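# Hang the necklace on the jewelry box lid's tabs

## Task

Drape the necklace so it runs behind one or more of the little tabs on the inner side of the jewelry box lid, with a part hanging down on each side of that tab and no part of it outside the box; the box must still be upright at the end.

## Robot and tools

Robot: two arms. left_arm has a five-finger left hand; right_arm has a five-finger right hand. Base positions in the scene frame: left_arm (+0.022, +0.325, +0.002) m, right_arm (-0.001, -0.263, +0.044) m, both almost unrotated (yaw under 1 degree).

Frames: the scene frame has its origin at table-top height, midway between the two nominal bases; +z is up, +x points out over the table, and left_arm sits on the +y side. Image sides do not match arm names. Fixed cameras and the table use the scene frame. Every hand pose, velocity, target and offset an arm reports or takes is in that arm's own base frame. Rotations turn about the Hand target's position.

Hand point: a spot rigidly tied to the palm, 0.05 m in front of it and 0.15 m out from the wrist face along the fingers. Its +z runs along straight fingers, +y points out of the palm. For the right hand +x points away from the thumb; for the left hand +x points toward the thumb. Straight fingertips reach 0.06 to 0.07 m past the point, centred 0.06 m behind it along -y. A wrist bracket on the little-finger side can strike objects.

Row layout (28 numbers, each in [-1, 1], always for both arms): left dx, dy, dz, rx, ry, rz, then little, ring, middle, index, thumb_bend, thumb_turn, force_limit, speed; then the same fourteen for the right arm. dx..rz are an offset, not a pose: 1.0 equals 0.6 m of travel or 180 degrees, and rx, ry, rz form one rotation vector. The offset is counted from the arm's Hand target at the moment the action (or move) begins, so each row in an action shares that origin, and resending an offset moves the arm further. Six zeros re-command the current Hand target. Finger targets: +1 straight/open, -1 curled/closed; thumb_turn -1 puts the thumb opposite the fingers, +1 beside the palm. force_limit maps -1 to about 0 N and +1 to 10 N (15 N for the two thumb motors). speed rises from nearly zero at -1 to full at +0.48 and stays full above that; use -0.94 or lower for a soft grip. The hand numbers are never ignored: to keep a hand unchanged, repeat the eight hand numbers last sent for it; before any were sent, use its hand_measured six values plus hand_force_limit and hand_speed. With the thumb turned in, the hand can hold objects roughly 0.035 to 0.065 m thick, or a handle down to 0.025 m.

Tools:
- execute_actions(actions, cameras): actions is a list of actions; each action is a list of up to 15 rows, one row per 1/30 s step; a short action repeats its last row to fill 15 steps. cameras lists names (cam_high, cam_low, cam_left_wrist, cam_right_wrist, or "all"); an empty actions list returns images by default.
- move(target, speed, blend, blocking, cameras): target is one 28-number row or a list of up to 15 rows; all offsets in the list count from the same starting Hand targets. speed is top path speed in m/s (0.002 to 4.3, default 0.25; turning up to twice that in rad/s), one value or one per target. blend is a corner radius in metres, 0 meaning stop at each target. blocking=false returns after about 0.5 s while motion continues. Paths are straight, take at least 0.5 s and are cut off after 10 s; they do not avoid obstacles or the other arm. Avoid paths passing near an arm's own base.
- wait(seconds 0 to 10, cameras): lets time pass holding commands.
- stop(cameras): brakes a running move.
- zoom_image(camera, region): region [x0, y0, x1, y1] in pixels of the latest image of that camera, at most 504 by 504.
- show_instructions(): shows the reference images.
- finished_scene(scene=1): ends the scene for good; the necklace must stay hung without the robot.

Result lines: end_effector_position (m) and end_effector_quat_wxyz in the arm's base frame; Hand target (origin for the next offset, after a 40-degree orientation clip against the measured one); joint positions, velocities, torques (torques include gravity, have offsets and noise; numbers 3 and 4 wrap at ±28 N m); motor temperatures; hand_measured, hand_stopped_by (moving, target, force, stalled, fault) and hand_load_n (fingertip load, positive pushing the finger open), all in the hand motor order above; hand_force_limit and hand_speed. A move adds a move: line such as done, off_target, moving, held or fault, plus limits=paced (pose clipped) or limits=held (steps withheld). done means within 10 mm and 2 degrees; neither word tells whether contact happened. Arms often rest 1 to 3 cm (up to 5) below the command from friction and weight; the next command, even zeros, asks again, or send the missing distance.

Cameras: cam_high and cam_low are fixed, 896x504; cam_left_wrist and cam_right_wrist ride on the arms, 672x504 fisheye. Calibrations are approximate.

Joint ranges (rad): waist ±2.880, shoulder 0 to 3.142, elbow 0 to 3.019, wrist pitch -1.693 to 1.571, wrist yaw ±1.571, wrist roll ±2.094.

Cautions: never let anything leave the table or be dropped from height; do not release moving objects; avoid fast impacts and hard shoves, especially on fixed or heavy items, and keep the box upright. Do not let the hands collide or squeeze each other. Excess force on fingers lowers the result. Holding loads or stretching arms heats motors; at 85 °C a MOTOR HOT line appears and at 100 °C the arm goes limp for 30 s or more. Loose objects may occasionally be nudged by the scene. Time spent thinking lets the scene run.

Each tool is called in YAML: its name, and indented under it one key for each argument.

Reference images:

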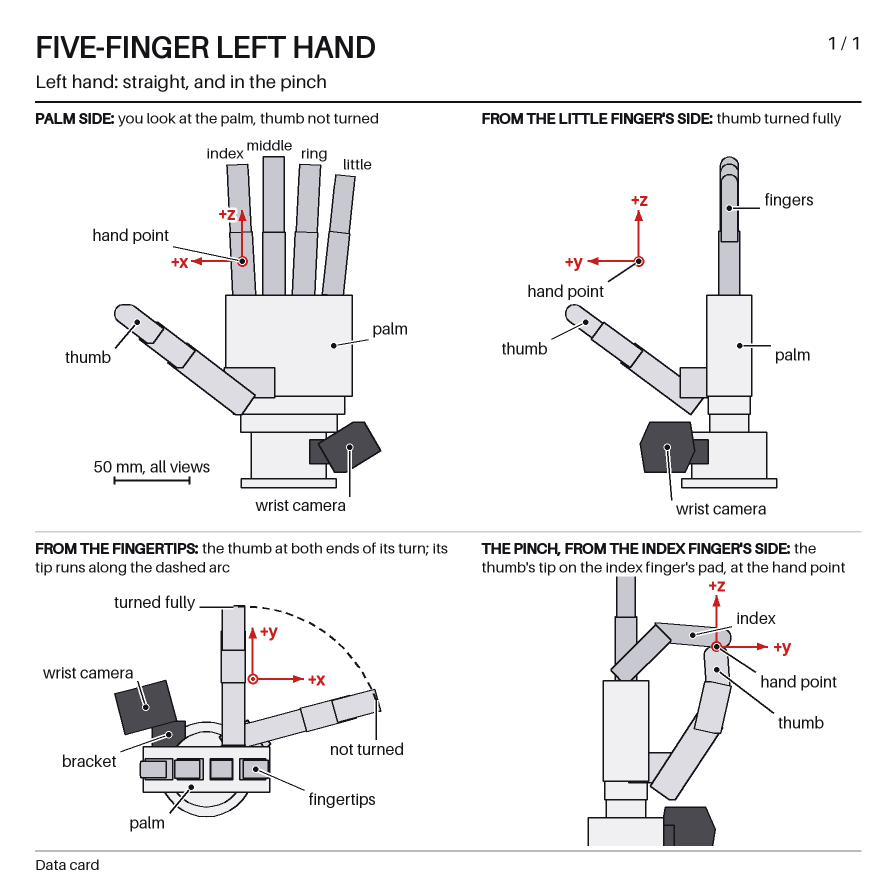

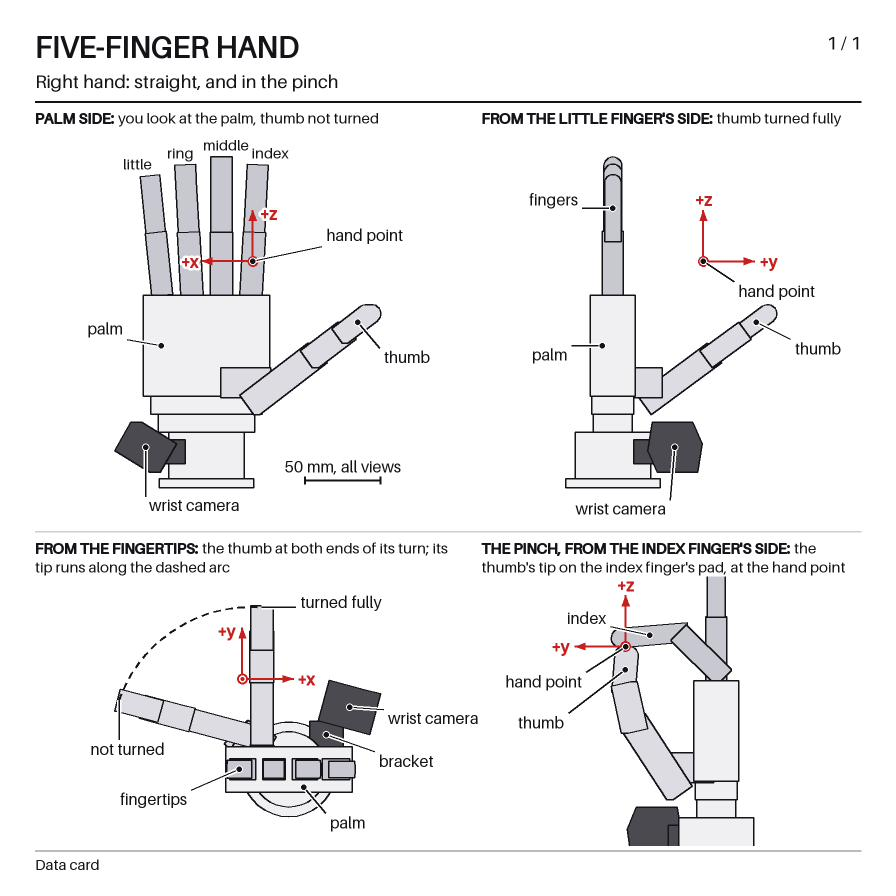

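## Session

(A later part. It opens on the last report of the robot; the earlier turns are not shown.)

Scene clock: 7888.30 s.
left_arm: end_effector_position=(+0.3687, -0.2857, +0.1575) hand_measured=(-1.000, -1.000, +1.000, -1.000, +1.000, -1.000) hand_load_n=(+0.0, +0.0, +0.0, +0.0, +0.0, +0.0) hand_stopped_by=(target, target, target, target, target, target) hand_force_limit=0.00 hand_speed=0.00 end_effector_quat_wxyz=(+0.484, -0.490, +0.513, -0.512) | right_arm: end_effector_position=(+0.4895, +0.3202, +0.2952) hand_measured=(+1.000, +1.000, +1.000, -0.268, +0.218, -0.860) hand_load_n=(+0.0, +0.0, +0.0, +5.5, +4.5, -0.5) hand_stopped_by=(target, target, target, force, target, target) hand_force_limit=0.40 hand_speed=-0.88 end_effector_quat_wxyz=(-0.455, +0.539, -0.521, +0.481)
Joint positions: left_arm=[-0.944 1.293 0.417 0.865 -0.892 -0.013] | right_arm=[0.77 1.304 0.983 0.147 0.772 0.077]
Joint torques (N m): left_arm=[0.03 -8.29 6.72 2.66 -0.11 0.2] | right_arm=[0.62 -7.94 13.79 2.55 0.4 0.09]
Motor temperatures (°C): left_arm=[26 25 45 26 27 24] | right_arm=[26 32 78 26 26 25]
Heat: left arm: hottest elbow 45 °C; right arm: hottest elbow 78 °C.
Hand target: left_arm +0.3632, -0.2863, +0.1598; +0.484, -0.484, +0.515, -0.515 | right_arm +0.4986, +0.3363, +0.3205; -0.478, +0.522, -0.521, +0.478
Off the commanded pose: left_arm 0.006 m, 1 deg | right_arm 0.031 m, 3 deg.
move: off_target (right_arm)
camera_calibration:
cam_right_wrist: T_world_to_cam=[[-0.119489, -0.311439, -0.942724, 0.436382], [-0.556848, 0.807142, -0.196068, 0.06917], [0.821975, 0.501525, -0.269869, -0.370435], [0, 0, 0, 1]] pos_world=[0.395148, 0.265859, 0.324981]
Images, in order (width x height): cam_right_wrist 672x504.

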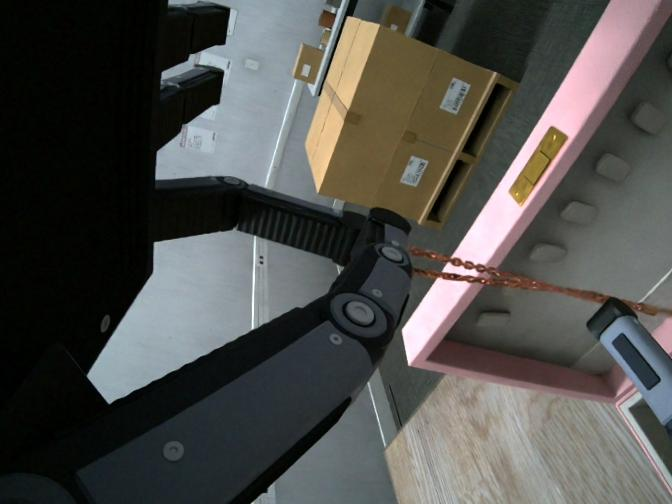

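move:
  target: [0.09,-0.0067,0.0,0,0,0,-1,-1,1,-1,1,-1,0,0,0,0.0,0,0,0,0,1,1,1,-0.55,0.218,-0.86,0.4,-0.88]
  speed: 0.04
  cameras: ["cam_right_wrist"]

zoom_image:
  camera: "cam_right_wrist"
  region: [400, 100, 672, 400]

Scene clock: 7911.10 s.
left_arm: end_effector_position=(+0.4013, -0.2816, +0.1435) hand_measured=(-1.000, -1.000, +1.000, -1.000, +1.000, -1.000) hand_load_n=(+0.0, +0.0, +0.0, +0.0, +0.0, +0.0) hand_stopped_by=(target, target, target, target, target, target) hand_force_limit=0.00 hand_speed=0.00 end_effector_quat_wxyz=(+0.479, -0.485, +0.530, -0.505) | right_arm: end_effector_position=(+0.4895, +0.3202, +0.2952) hand_measured=(+1.000, +1.000, +1.000, -0.268, +0.218, -0.860) hand_load_n=(+0.0, +0.0, +0.0, +5.5, +4.5, -1.0) hand_stopped_by=(target, target, target, force, target, target) hand_force_limit=0.40 hand_speed=-0.88 end_effector_quat_wxyz=(-0.455, +0.539, -0.521, +0.481)
Joint positions: left_arm=[-0.843 1.363 0.454 0.865 -0.773 -0.013] | right_arm=[0.77 1.304 0.983 0.147 0.772 0.077]
Joint torques (N m): left_arm=[2.08 -6.71 11.34 3.12 0.04 0.21] | right_arm=[0.56 -8 13.81 2.7 0.36 0.11]
Motor temperatures (°C): left_arm=[26 25 42 26 27 24] | right_arm=[26 32 79 26 26 25]
Heat: left arm: hottest elbow 42 °C; right arm: hottest elbow 79 °C.
Hand target: left_arm +0.4172, -0.2902, +0.1597; +0.484, -0.485, +0.515, -0.515 | right_arm +0.4986, +0.3363, +0.3205; -0.478, +0.522, -0.521, +0.478
Off the commanded pose: left_arm 0.024 m, 2 deg | right_arm 0.031 m, 3 deg.
move: off_target (left_arm, right_arm)
camera_calibration:
cam_right_wrist: T_world_to_cam=[[-0.119489, -0.311439, -0.942724, 0.436382], [-0.556848, 0.807142, -0.196068, 0.06917], [0.821975, 0.501525, -0.269869, -0.370435], [0, 0, 0, 1]] pos_world=[0.395148, 0.265859, 0.324981]
Images, in order (width x height): cam_right_wrist 672x504.

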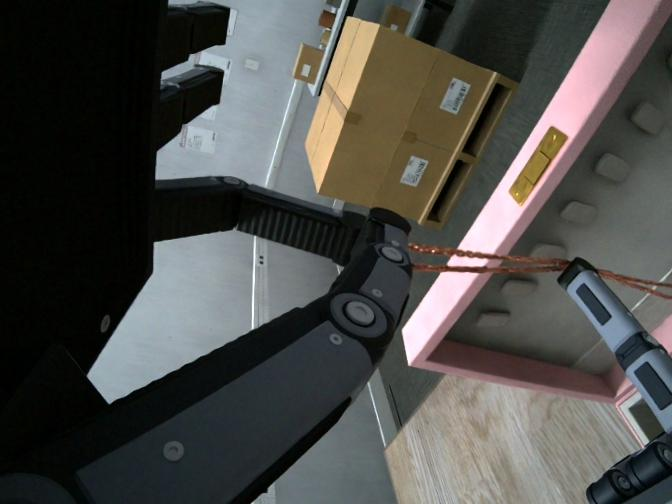

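Scaled by 1.680 from the camera's 672x504 image, which has a finer 960x720 frame.

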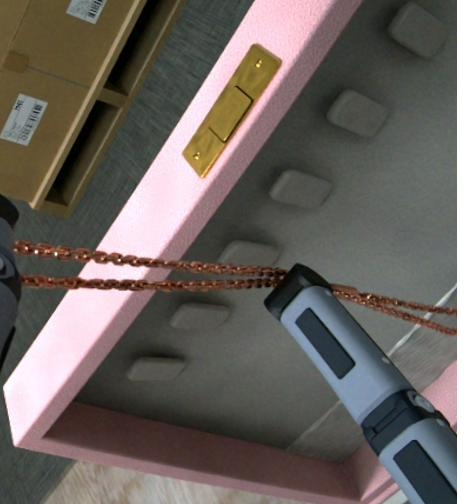

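move:
  target: [0.05,-0.007,0.0,0,0,0,-1,-1,1,-1,1,-1,0,0,0,0.0,0,0,0,0,1,1,1,-0.55,0.218,-0.86,0.4,-0.88]
  speed: 0.04
  cameras: ["cam_right_wrist"]

zoom_image:
  camera: "cam_right_wrist"
  region: [400, 100, 672, 400]

Scene clock: 7920.47 s.
left_arm: end_effector_position=(+0.4291, -0.2874, +0.1440) hand_measured=(-1.000, -1.000, +1.000, -1.000, +1.000, -1.000) hand_load_n=(+0.0, +0.0, +0.0, +0.0, +0.0, +0.0) hand_stopped_by=(target, target, target, target, target, target) hand_force_limit=0.00 hand_speed=0.00 end_effector_quat_wxyz=(+0.478, -0.485, +0.530, -0.506) | right_arm: end_effector_position=(+0.4895, +0.3202, +0.2952) hand_measured=(+1.000, +1.000, +1.000, -0.268, +0.218, -0.860) hand_load_n=(+0.0, +0.0, +0.0, +0.0, +0.0, +0.0) hand_stopped_by=(target, target, target, force, target, target) hand_force_limit=0.40 hand_speed=-0.88 end_effector_quat_wxyz=(-0.455, +0.539, -0.521, +0.481)
Joint positions: left_arm=[-0.792 1.421 0.513 0.865 -0.719 -0.013] | right_arm=[0.77 1.304 0.983 0.147 0.772 0.077]
Joint velocities: left_arm=[within noise] | right_arm=[0.005 -0.015 -0.002 -0.007 -0.168 -0.007]
Joint torques (N m): left_arm=[2.32 -7.47 11.63 3.08 0.05 0.21] | right_arm=[0.5 -8.41 13.85 2.63 0.37 0.1]
Motor temperatures (°C): left_arm=[26 25 42 26 27 24] | right_arm=[26 32 79 26 26 25]
Heat: left arm: hottest elbow 42 °C; right arm: hottest elbow 79 °C.
Hand target: left_arm +0.4472, -0.2945, +0.1598; +0.484, -0.485, +0.515, -0.515 | right_arm +0.4986, +0.3363, +0.3205; -0.478, +0.522, -0.521, +0.478
Off the commanded pose: left_arm 0.025 m, 2 deg | right_arm 0.031 m, 3 deg.
move: off_target (left_arm, right_arm)
camera_calibration:
cam_right_wrist: T_world_to_cam=[[-0.119489, -0.311439, -0.942724, 0.436382], [-0.556848, 0.807142, -0.196068, 0.06917], [0.821975, 0.501525, -0.269869, -0.370435], [0, 0, 0, 1]] pos_world=[0.395148, 0.265859, 0.324981]
Images, in order (width x height): cam_right_wrist 672x504.

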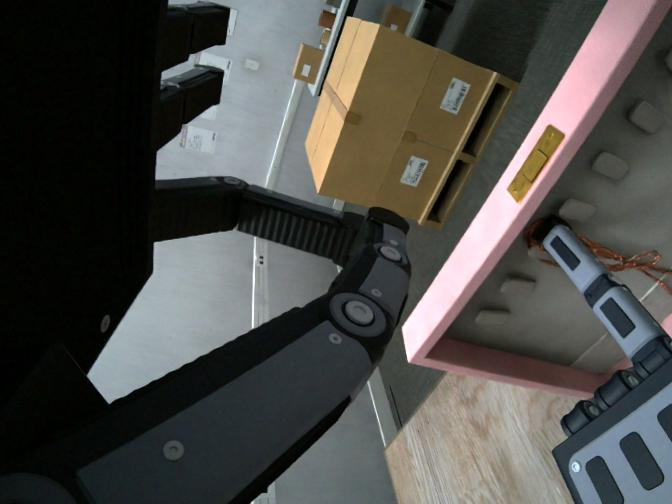

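Scaled by 1.680 from the camera's 672x504 image, which has a finer 960x720 frame.

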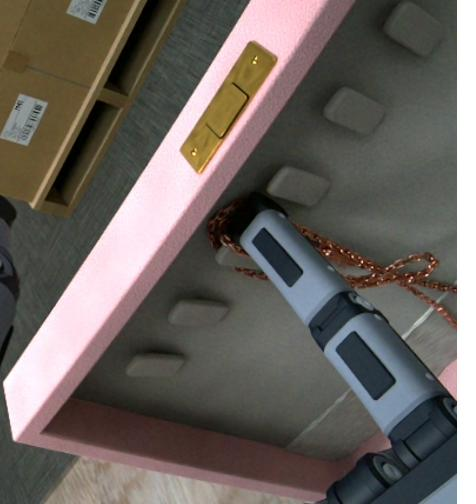

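zoom_image:
  camera: "cam_right_wrist"
  region: [500, 180, 672, 320]

execute_actions:
  actions: []

zoom_image:
  camera: "cam_left_wrist"
  region: [0, 60, 340, 400]

Scaled by 2.930 from the camera's 672x504 image, which has a finer 960x720 frame.

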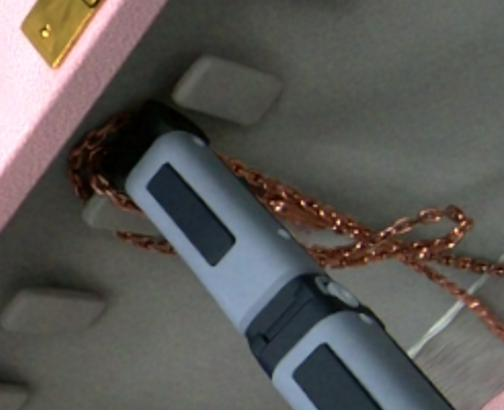

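Scene clock: 7934.07 s.
left_arm: end_effector_position=(+0.4291, -0.2874, +0.1439) hand_measured=(-1.000, -1.000, +1.000, -1.000, +1.000, -1.000) hand_load_n=(+0.0, +0.0, +0.0, +0.0, +0.0, +0.0) hand_stopped_by=(target, target, target, target, target, target) hand_force_limit=0.00 hand_speed=0.00 end_effector_quat_wxyz=(+0.478, -0.485, +0.530, -0.506) | right_arm: end_effector_position=(+0.4895, +0.3202, +0.2952) hand_measured=(+1.000, +1.000, +1.000, -0.268, +0.218, -0.860) hand_load_n=(+0.0, +0.0, +0.0, +0.0, +0.0, +0.0) hand_stopped_by=(target, target, target, force, target, target) hand_force_limit=0.40 hand_speed=-0.88 end_effector_quat_wxyz=(-0.455, +0.539, -0.521, +0.481)
Joint positions: left_arm=[-0.792 1.421 0.513 0.865 -0.719 -0.013] | right_arm=[0.77 1.304 0.983 0.147 0.772 0.077]
Joint velocities: within noise
Joint torques (N m): left_arm=[2.32 -7.53 11.6 3.1 0.05 0.2] | right_arm=[0.5 -8.47 13.86 2.63 0.36 0.1]
Motor temperatures (°C): left_arm=[26 25 42 26 27 24] | right_arm=[26 32 80 26 26 25]
Heat: left arm: hottest elbow 42 °C; right arm: hottest elbow 80 °C.
Hand target: left_arm +0.4472, -0.2945, +0.1597; +0.484, -0.485, +0.515, -0.515 | right_arm +0.4986, +0.3363, +0.3205; -0.478, +0.522, -0.521, +0.478
Off the commanded pose: left_arm 0.025 m, 2 deg | right_arm 0.031 m, 3 deg.
camera_calibration:
cam_left_wrist: T_world_to_cam=[[-0.0673945, -0.264048, 0.962152, -0.195503], [-0.597883, -0.761333, -0.250815, 0.0699481], [0.798745, -0.592158, -0.10656, -0.381529], [0, 0, 0, 1]] pos_world=[0.333389, -0.224293, 0.164992]
cam_right_wrist: T_world_to_cam=[[-0.119489, -0.311439, -0.942724, 0.436382], [-0.556848, 0.807142, -0.196068, 0.06917], [0.821975, 0.501525, -0.269869, -0.370435], [0, 0, 0, 1]] pos_world=[0.395148, 0.265859, 0.324981]

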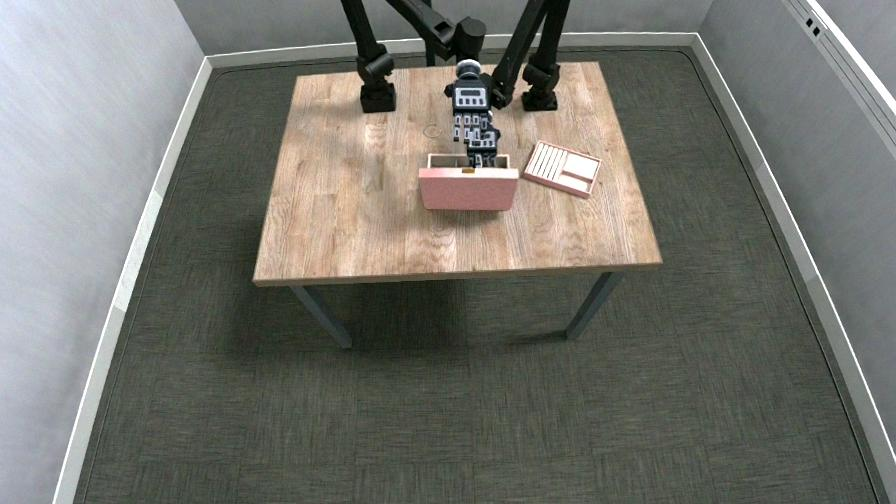

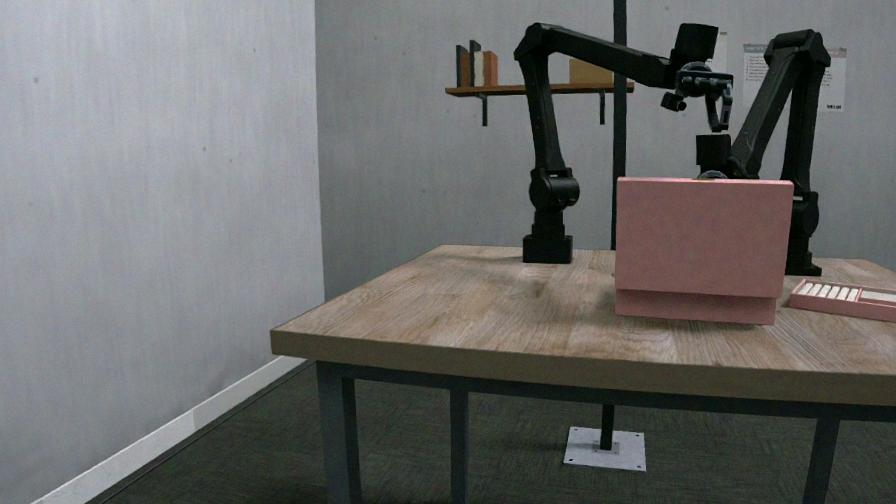

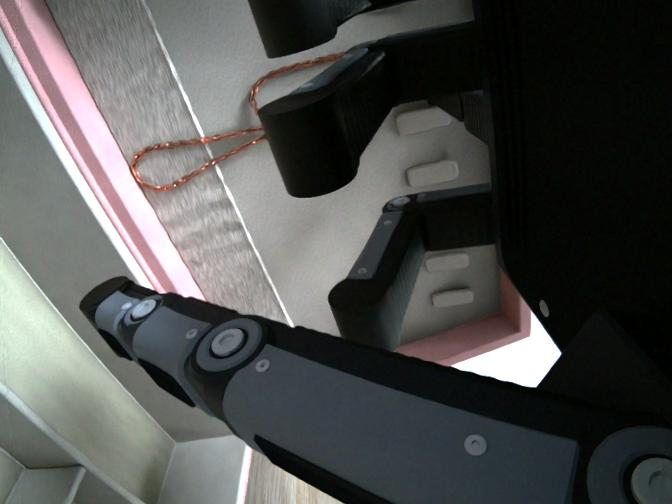

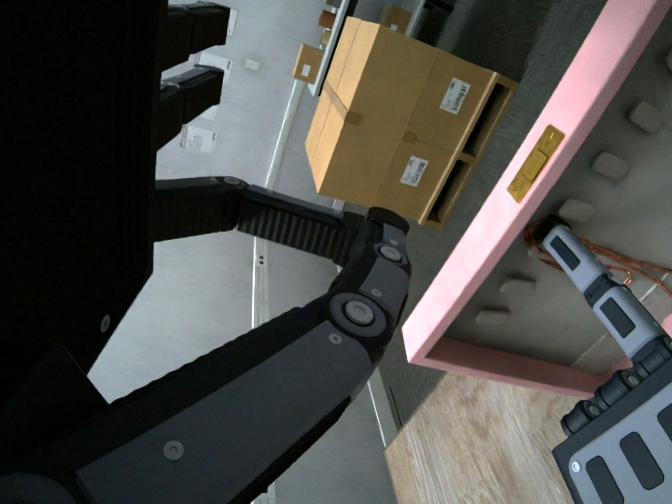

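Scaled by 1.482 from the camera's 672x504 image, which has a finer 960x720 frame.

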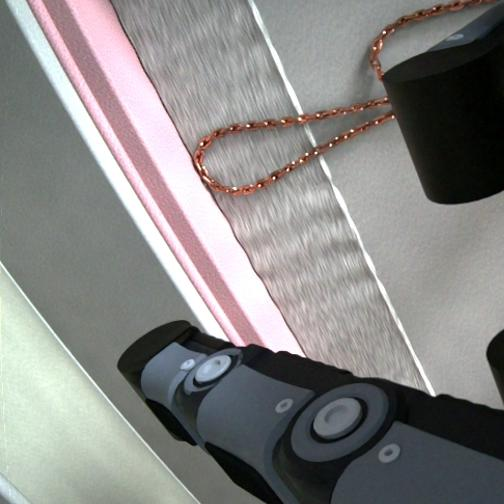

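move:
  target:
    - [0,0,0,0,0,0,-1,-1,1,-1,1,-1,0,0,-0.0227,-0.2517,-0.009,0,0,0,-1,-1,-1,-0.55,0.218,-0.86,0.4,0]
    - [0,0,0,0,0,0,-1,-1,1,-1,1,-1,0,0,-0.0327,-0.244,-0.3425,0.0294,-0.1085,0.1648,-1,-1,-1,-0.55,0.218,-0.86,0.4,0]
  speed: 0.12
  cameras: ["cam_right_wrist"]

Scene clock: 8027.83 s.
left_arm: end_effector_position=(+0.4291, -0.2874, +0.1439) hand_measured=(-1.000, -1.000, +1.000, -1.000, +1.000, -1.000) hand_load_n=(+0.0, +0.0, +0.0, +0.0, +0.0, +0.0) hand_stopped_by=(target, target, target, target, target, target) hand_force_limit=0.00 hand_speed=0.00 end_effector_quat_wxyz=(+0.478, -0.485, +0.530, -0.506) | right_arm: end_effector_position=(+0.4727, +0.1929, +0.1114) hand_measured=(-1.000, -1.000, -0.274, -0.268, +0.218, -0.860) hand_load_n=(+0.0, +0.0, +0.0, +0.0, +1.0, +6.0) hand_stopped_by=(target, target, force, force, target, target) hand_force_limit=0.40 hand_speed=0.00 end_effector_quat_wxyz=(+0.672, -0.549, +0.311, -0.388)
Joint positions: left_arm=[-0.792 1.421 0.513 0.865 -0.719 -0.013] | right_arm=[0.203 1.772 0.422 1.566 -0.32 0.061]
Joint torques (N m): left_arm=[2.32 -7.59 11.6 3.07 0.05 0.2] | right_arm=[-1.14 -8.41 4.33 2.84 0.06 0.15]
Motor temperatures (°C): left_arm=[26 26 43 26 27 24] | right_arm=[26 32 79 26 26 25]
Heat: left arm: hottest elbow 43 °C; right arm: hottest elbow 79 °C.
Hand target: left_arm +0.4472, -0.2945, +0.1597; +0.484, -0.485, +0.515, -0.515 | right_arm +0.4790, +0.1899, +0.1150; +0.687, -0.527, +0.304, -0.397
Off the commanded pose: left_arm 0.025 m, 2 deg | right_arm 0.008 m, 3 deg.
joint sent to its limit (right arm) — joint 4 (wrist pitch), upper limit. The joint targets still meet the commanded pose.
move: off_target (left_arm, right_arm)
camera_calibration:
cam_right_wrist: T_world_to_cam=[[0.310212, -0.138894, -0.940466, -0.0153307], [-0.822216, 0.457388, -0.338757, 0.335304], [0.47721, 0.878353, 0.0276864, -0.285252], [0, 0, 0, 1]] pos_world=[0.416574, 0.0950586, 0.107066]
Images, in order (width x height): cam_right_wrist 672x504.

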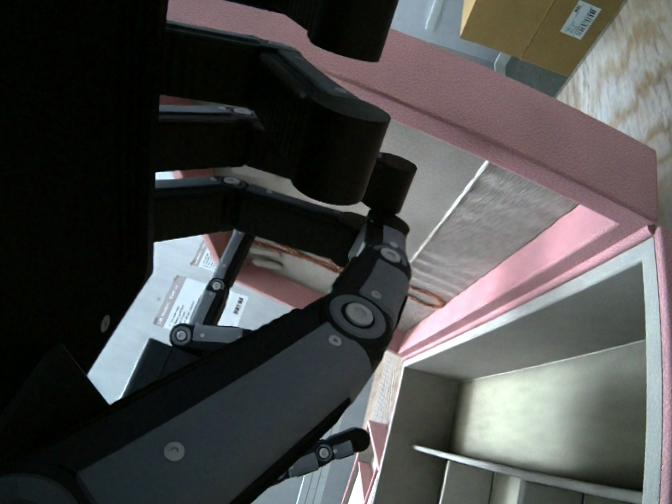

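zoom_image:
  camera: "cam_right_wrist"
  region: [160, 200, 460, 380]

Scaled by 1.680 from the camera's 672x504 image, which has a finer 960x720 frame.

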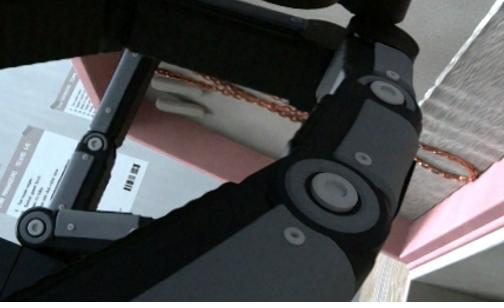

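move:
  target:
    - [0,0,0,0,0,0,-1,-1,1,-1,1,-1,0,0,-0.05,0,0.36,0,0,0,-1,-1,-1,-0.55,0.218,-0.86,0.4,0]
    - [0,0,0,0,0,0,-1,-1,1,-1,1,-1,0,0,0.0,0.217,0.345,0,0.0293,-0.3276,-1,-1,-1,-0.55,0.218,-0.86,0.4,0]
  speed: 0.15
  cameras: ["cam_right_wrist"]

zoom_image:
  camera: "cam_right_wrist"
  region: [400, 100, 672, 400]

Scene clock: 8174.93 s.
left_arm: end_effector_position=(+0.4291, -0.2874, +0.1439) hand_measured=(-1.000, -1.000, +1.000, -1.000, +1.000, -1.000) hand_load_n=(+0.0, +0.0, +0.0, +0.0, +0.0, -0.5) hand_stopped_by=(target, target, target, target, target, target) hand_force_limit=0.00 hand_speed=0.00 end_effector_quat_wxyz=(+0.478, -0.485, +0.530, -0.506) | right_arm: end_effector_position=(+0.4690, +0.2915, +0.3072) hand_measured=(-1.000, -1.000, -0.274, -0.268, +0.218, -0.860) hand_load_n=(+0.0, +0.0, -0.5, +0.0, +1.5, +6.0) hand_stopped_by=(target, target, force, force, target, target) hand_force_limit=0.40 hand_speed=0.00 end_effector_quat_wxyz=(-0.431, +0.370, -0.537, +0.623)
Joint positions: left_arm=[-0.792 1.421 0.513 0.865 -0.719 -0.013] | right_arm=[0.892 1.448 0.869 1.028 1.222 -0.423]
Joint torques (N m): left_arm=[2.32 -7.59 11.6 3.1 0.05 0.21] | right_arm=[-0.56 -10.4 7.68 0.92 -0.38 0.17]
Motor temperatures (°C): left_arm=[26 26 44 26 27 24] | right_arm=[26 32 49 26 26 25]
Heat: left arm: hottest elbow 44 °C; right arm: hottest elbow 49 °C.
Hand target: left_arm +0.4472, -0.2945, +0.1597; +0.484, -0.485, +0.515, -0.515 | right_arm +0.4692, +0.2887, +0.3070; -0.432, +0.369, -0.539, +0.622 (not the last commanded pose)
Off the commanded pose: left_arm 0.025 m, 2 deg | right_arm 0.034 m, 8 deg.
move: held (right_arm; a check stopped the path), off_target (left_arm); path passed 1 of 2 targets; limits=held
pose unreachable (right arm): on one or more control steps of this call, first in action 0 (counted from 0), this arm could not follow its commanded pose, so it was not sent that pose on those steps. It may still have moved: this result reports where it is.
cause: moving toward the commanded pose would bring a part of the arm too close to another arm (a part of this arm just beyond joint 3 (elbow) and a part of the left arm just beyond its joint 4 (wrist pitch), along the way the arms are being sent, or toward where that arm still pushes).
camera_calibration:
cam_right_wrist: T_world_to_cam=[[0.0404595, -0.30122, -0.952696, 0.3613], [-0.176169, 0.936389, -0.303546, -0.0999061], [0.983528, 0.180117, -0.0151798, -0.396227], [0, 0, 0, 1]] pos_world=[0.357482, 0.273749, 0.307869]
Images, in order (width x height): cam_right_wrist 672x504.

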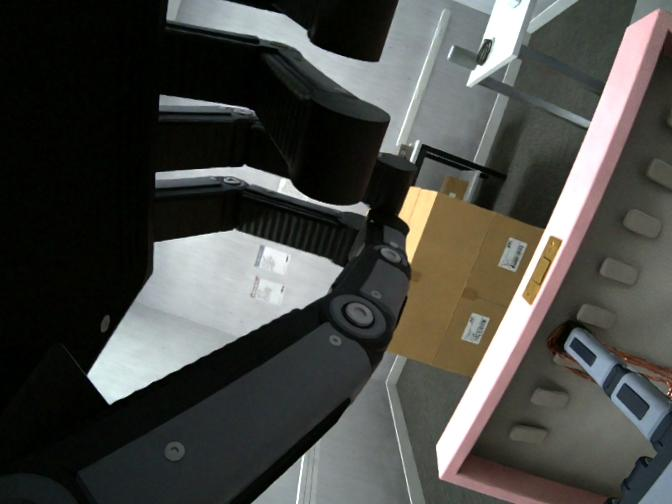

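Scaled by 1.680 from the camera's 672x504 image, which has a finer 960x720 frame.

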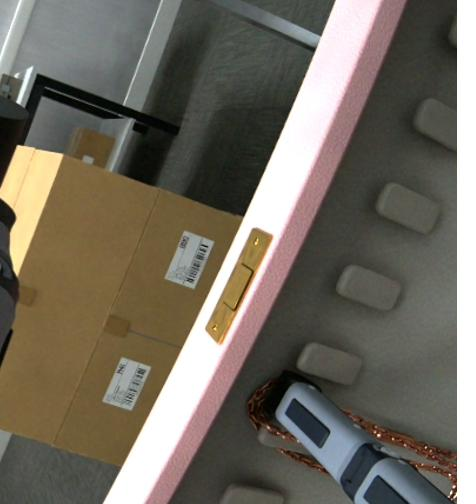

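zoom_image:
  camera: "cam_right_wrist"
  region: [520, 290, 672, 440]

Scaled by 3.316 from the camera's 672x504 image, which has a finer 960x720 frame.

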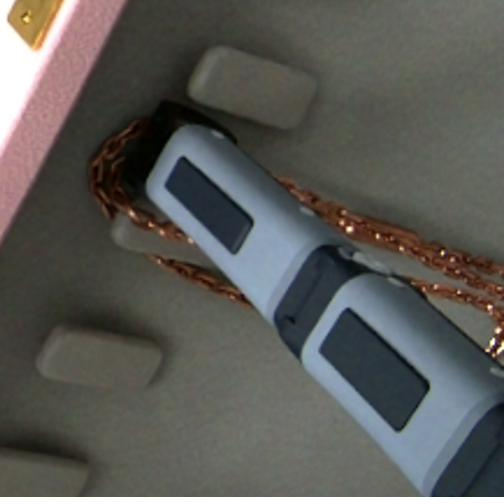

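zoom_image:
  camera: "cam_right_wrist"
  region: [540, 315, 610, 395]

Scaled by 6.300 from the camera's 672x504 image, which has a finer 960x720 frame.

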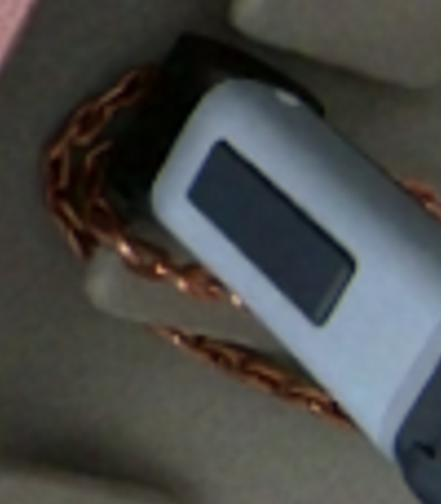

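move:
  target:
    - [-0.0302,0.0118,-0.0263,0,0,0,-1,-1,1,-1,1,-1,0,0,0,0,0,0,0,0,-1,-1,-1,-0.55,0.218,-0.86,0.4,0]
    - [-0.1453,0.0118,-0.0412,0,0,0,-1,-1,1,-1,1,-1,0,0,0,0,0,0,0,0,-1,-1,-1,-0.55,0.218,-0.86,0.4,0]
  speed: [0.06,0.25]
  cameras: ["cam_right_wrist"]

zoom_image:
  camera: "cam_right_wrist"
  region: [480, 260, 672, 460]

Scene clock: 8305.67 s.
left_arm: end_effector_position=(+0.3654, -0.2866, +0.1314) hand_measured=(-1.000, -1.000, +1.000, -1.000, +1.000, -1.000) hand_load_n=(+0.0, +0.0, +0.0, +0.0, +0.0, +0.0) hand_stopped_by=(target, target, target, target, target, target) hand_force_limit=0.00 hand_speed=0.00 end_effector_quat_wxyz=(+0.485, -0.490, +0.516, -0.510) | right_arm: end_effector_position=(+0.4690, +0.2915, +0.3072) hand_measured=(-1.000, -1.000, -0.274, -0.268, +0.218, -0.860) hand_load_n=(+0.0, +0.0, -0.5, +0.0, +1.0, +6.0) hand_stopped_by=(target, target, force, force, target, target) hand_force_limit=0.40 hand_speed=0.00 end_effector_quat_wxyz=(-0.431, +0.370, -0.537, +0.623)
Joint positions: left_arm=[-0.954 1.385 0.391 0.976 -0.903 -0.013] | right_arm=[0.892 1.448 0.869 1.028 1.222 -0.423]
Joint torques (N m): left_arm=[0.09 -8.7 5.75 3 -0.1 0.19] | right_arm=[-0.56 -10.29 7.66 0.98 -0.36 0.15]
Heat: left arm: hottest elbow 44 °C; right arm: hottest elbow 50 °C.
Hand target: left_arm +0.3601, -0.2873, +0.1350; +0.484, -0.485, +0.515, -0.515 | right_arm +0.4692, +0.2887, +0.3070; -0.432, +0.369, -0.539, +0.622
Off the commanded pose: left_arm 0.007 m, 1 deg | right_arm 0.003 m, 0 deg.
move: done
camera_calibration:
cam_right_wrist: T_world_to_cam=[[0.0404595, -0.30122, -0.952696, 0.3613], [-0.176169, 0.936389, -0.303546, -0.0999061], [0.983528, 0.180117, -0.0151798, -0.396227], [0, 0, 0, 1]] pos_world=[0.357482, 0.273749, 0.307869]
Images, in order (width x height): cam_right_wrist 672x504.

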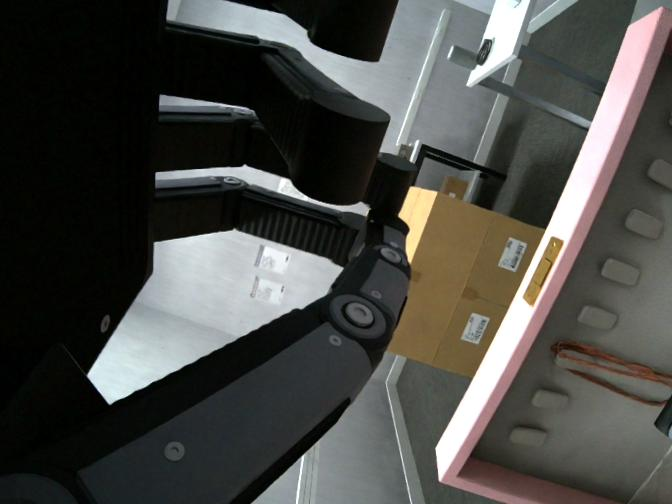

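Scaled by 2.520 from the camera's 672x504 image, which has a finer 960x720 frame.

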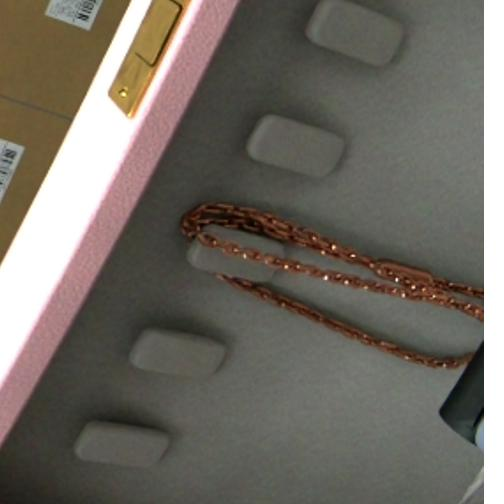

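move:
  target: [-0.1,0.0,0.0,0,0,0,-1,-1,1,-1,1,-1,0,0,0,0,0,0,0,0,-1,-1,-1,-0.55,0.218,-0.86,0.4,0]
  speed: 0.1
  cameras: ["all"]

zoom_image:
  camera: "cam_right_wrist"
  region: [480, 260, 672, 460]

zoom_image:
  camera: "cam_left_wrist"
  region: [0, 60, 504, 400]

Scene clock: 8321.27 s.
left_arm: end_effector_position=(+0.3049, -0.2877, +0.1333) hand_measured=(-1.000, -1.000, +1.000, -1.000, +1.000, -1.000) hand_load_n=(+0.0, +0.0, -0.5, +0.0, +0.0, +0.0) hand_stopped_by=(target, target, target, target, target, target) hand_force_limit=0.00 hand_speed=0.00 end_effector_quat_wxyz=(+0.485, -0.489, +0.513, -0.512) | right_arm: end_effector_position=(+0.4690, +0.2915, +0.3072) hand_measured=(-1.000, -1.000, -0.274, -0.268, +0.218, -0.860) hand_load_n=(+0.0, +0.0, -0.5, +0.0, +1.5, +6.5) hand_stopped_by=(target, target, force, force, target, target) hand_force_limit=0.40 hand_speed=0.00 end_effector_quat_wxyz=(-0.431, +0.370, -0.537, +0.623)
Joint positions: left_arm=[-1.14 1.301 0.315 0.976 -1.089 -0.013] | right_arm=[0.892 1.448 0.869 1.028 1.222 -0.423]
Joint torques (N m): left_arm=[0.15 -7.3 5.89 2.44 -0.11 0.2] | right_arm=[-0.97 -10.58 7.84 0.88 -0.37 0.16]
Heat: left arm: hottest elbow 43 °C; right arm: hottest elbow 50 °C.
Hand target: left_arm +0.3001, -0.2873, +0.1349; +0.484, -0.485, +0.515, -0.515 | right_arm +0.4692, +0.2887, +0.3070; -0.432, +0.369, -0.539, +0.622
Off the commanded pose: left_arm 0.005 m, 1 deg | right_arm 0.003 m, 0 deg.
move: done
camera_calibration:
cam_left_wrist: T_world_to_cam=[[-0.087189, -0.245451, 0.96548, -0.182843], [-0.574223, -0.77958, -0.250046, -0.0197797], [0.814043, -0.576202, -0.0729724, -0.288209], [0, 0, 0, 1]] pos_world=[0.207315, -0.226365, 0.150554]
cam_right_wrist: T_world_to_cam=[[0.0404595, -0.30122, -0.952696, 0.3613], [-0.176169, 0.936389, -0.303546, -0.0999061], [0.983528, 0.180117, -0.0151798, -0.396227], [0, 0, 0, 1]] pos_world=[0.357482, 0.273749, 0.307869]

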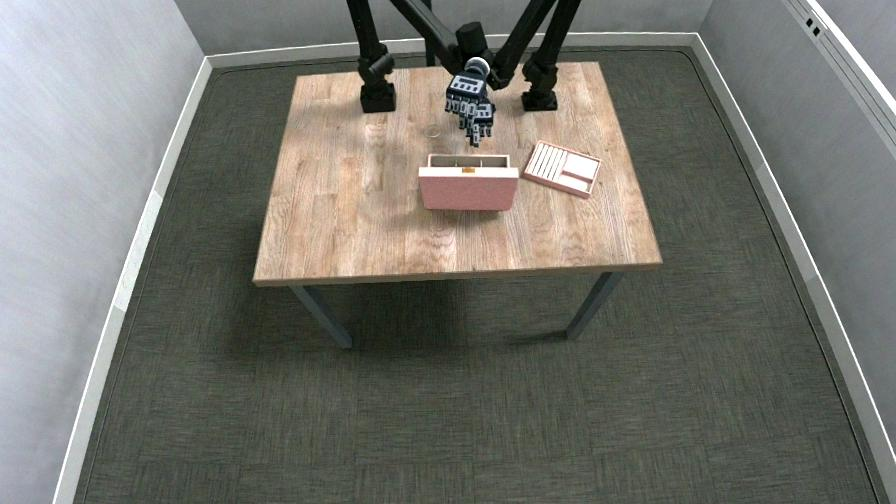

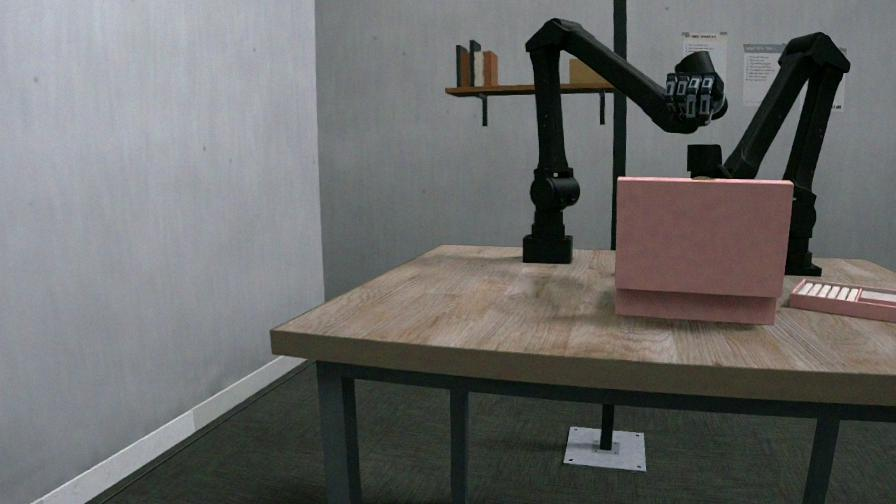

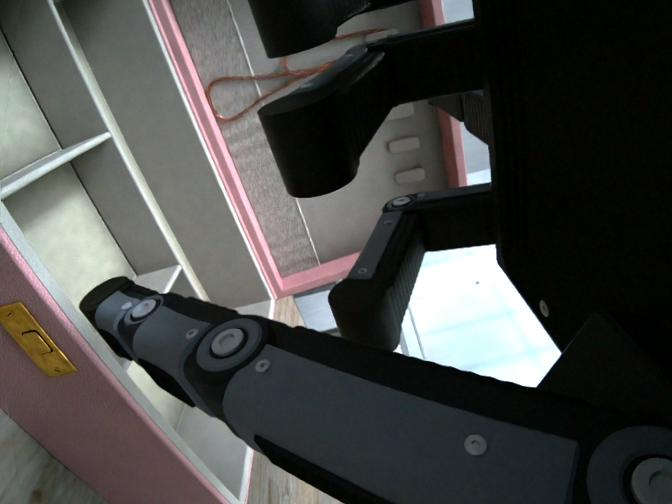

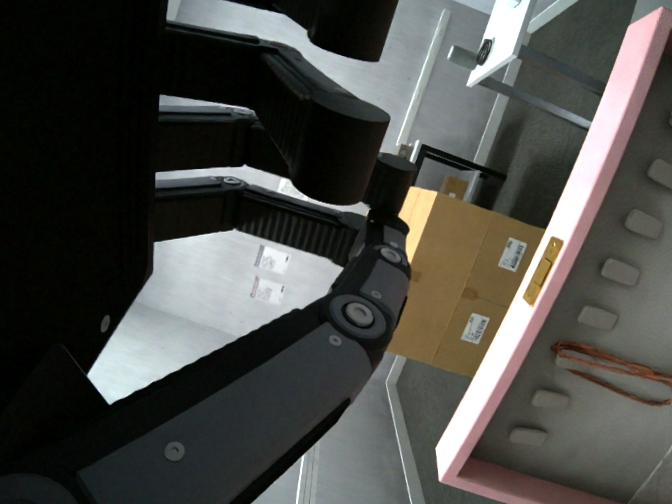

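Scaled by 2.520 from the camera's 672x504 image, which has a finer 960x720 frame.

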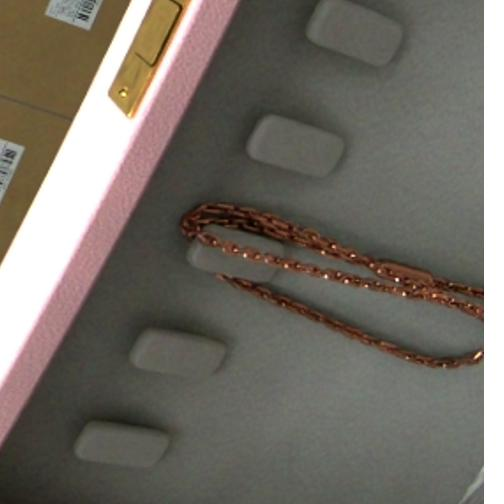

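Scaled by 1.000.

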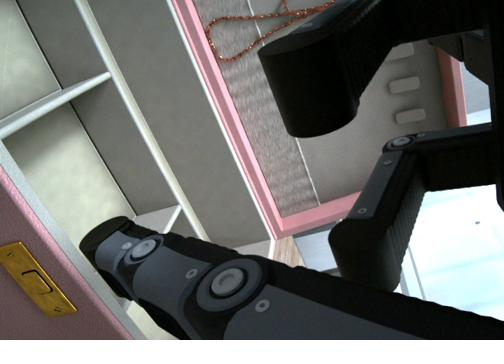

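finished_scene:

The scene is finished: the task was done.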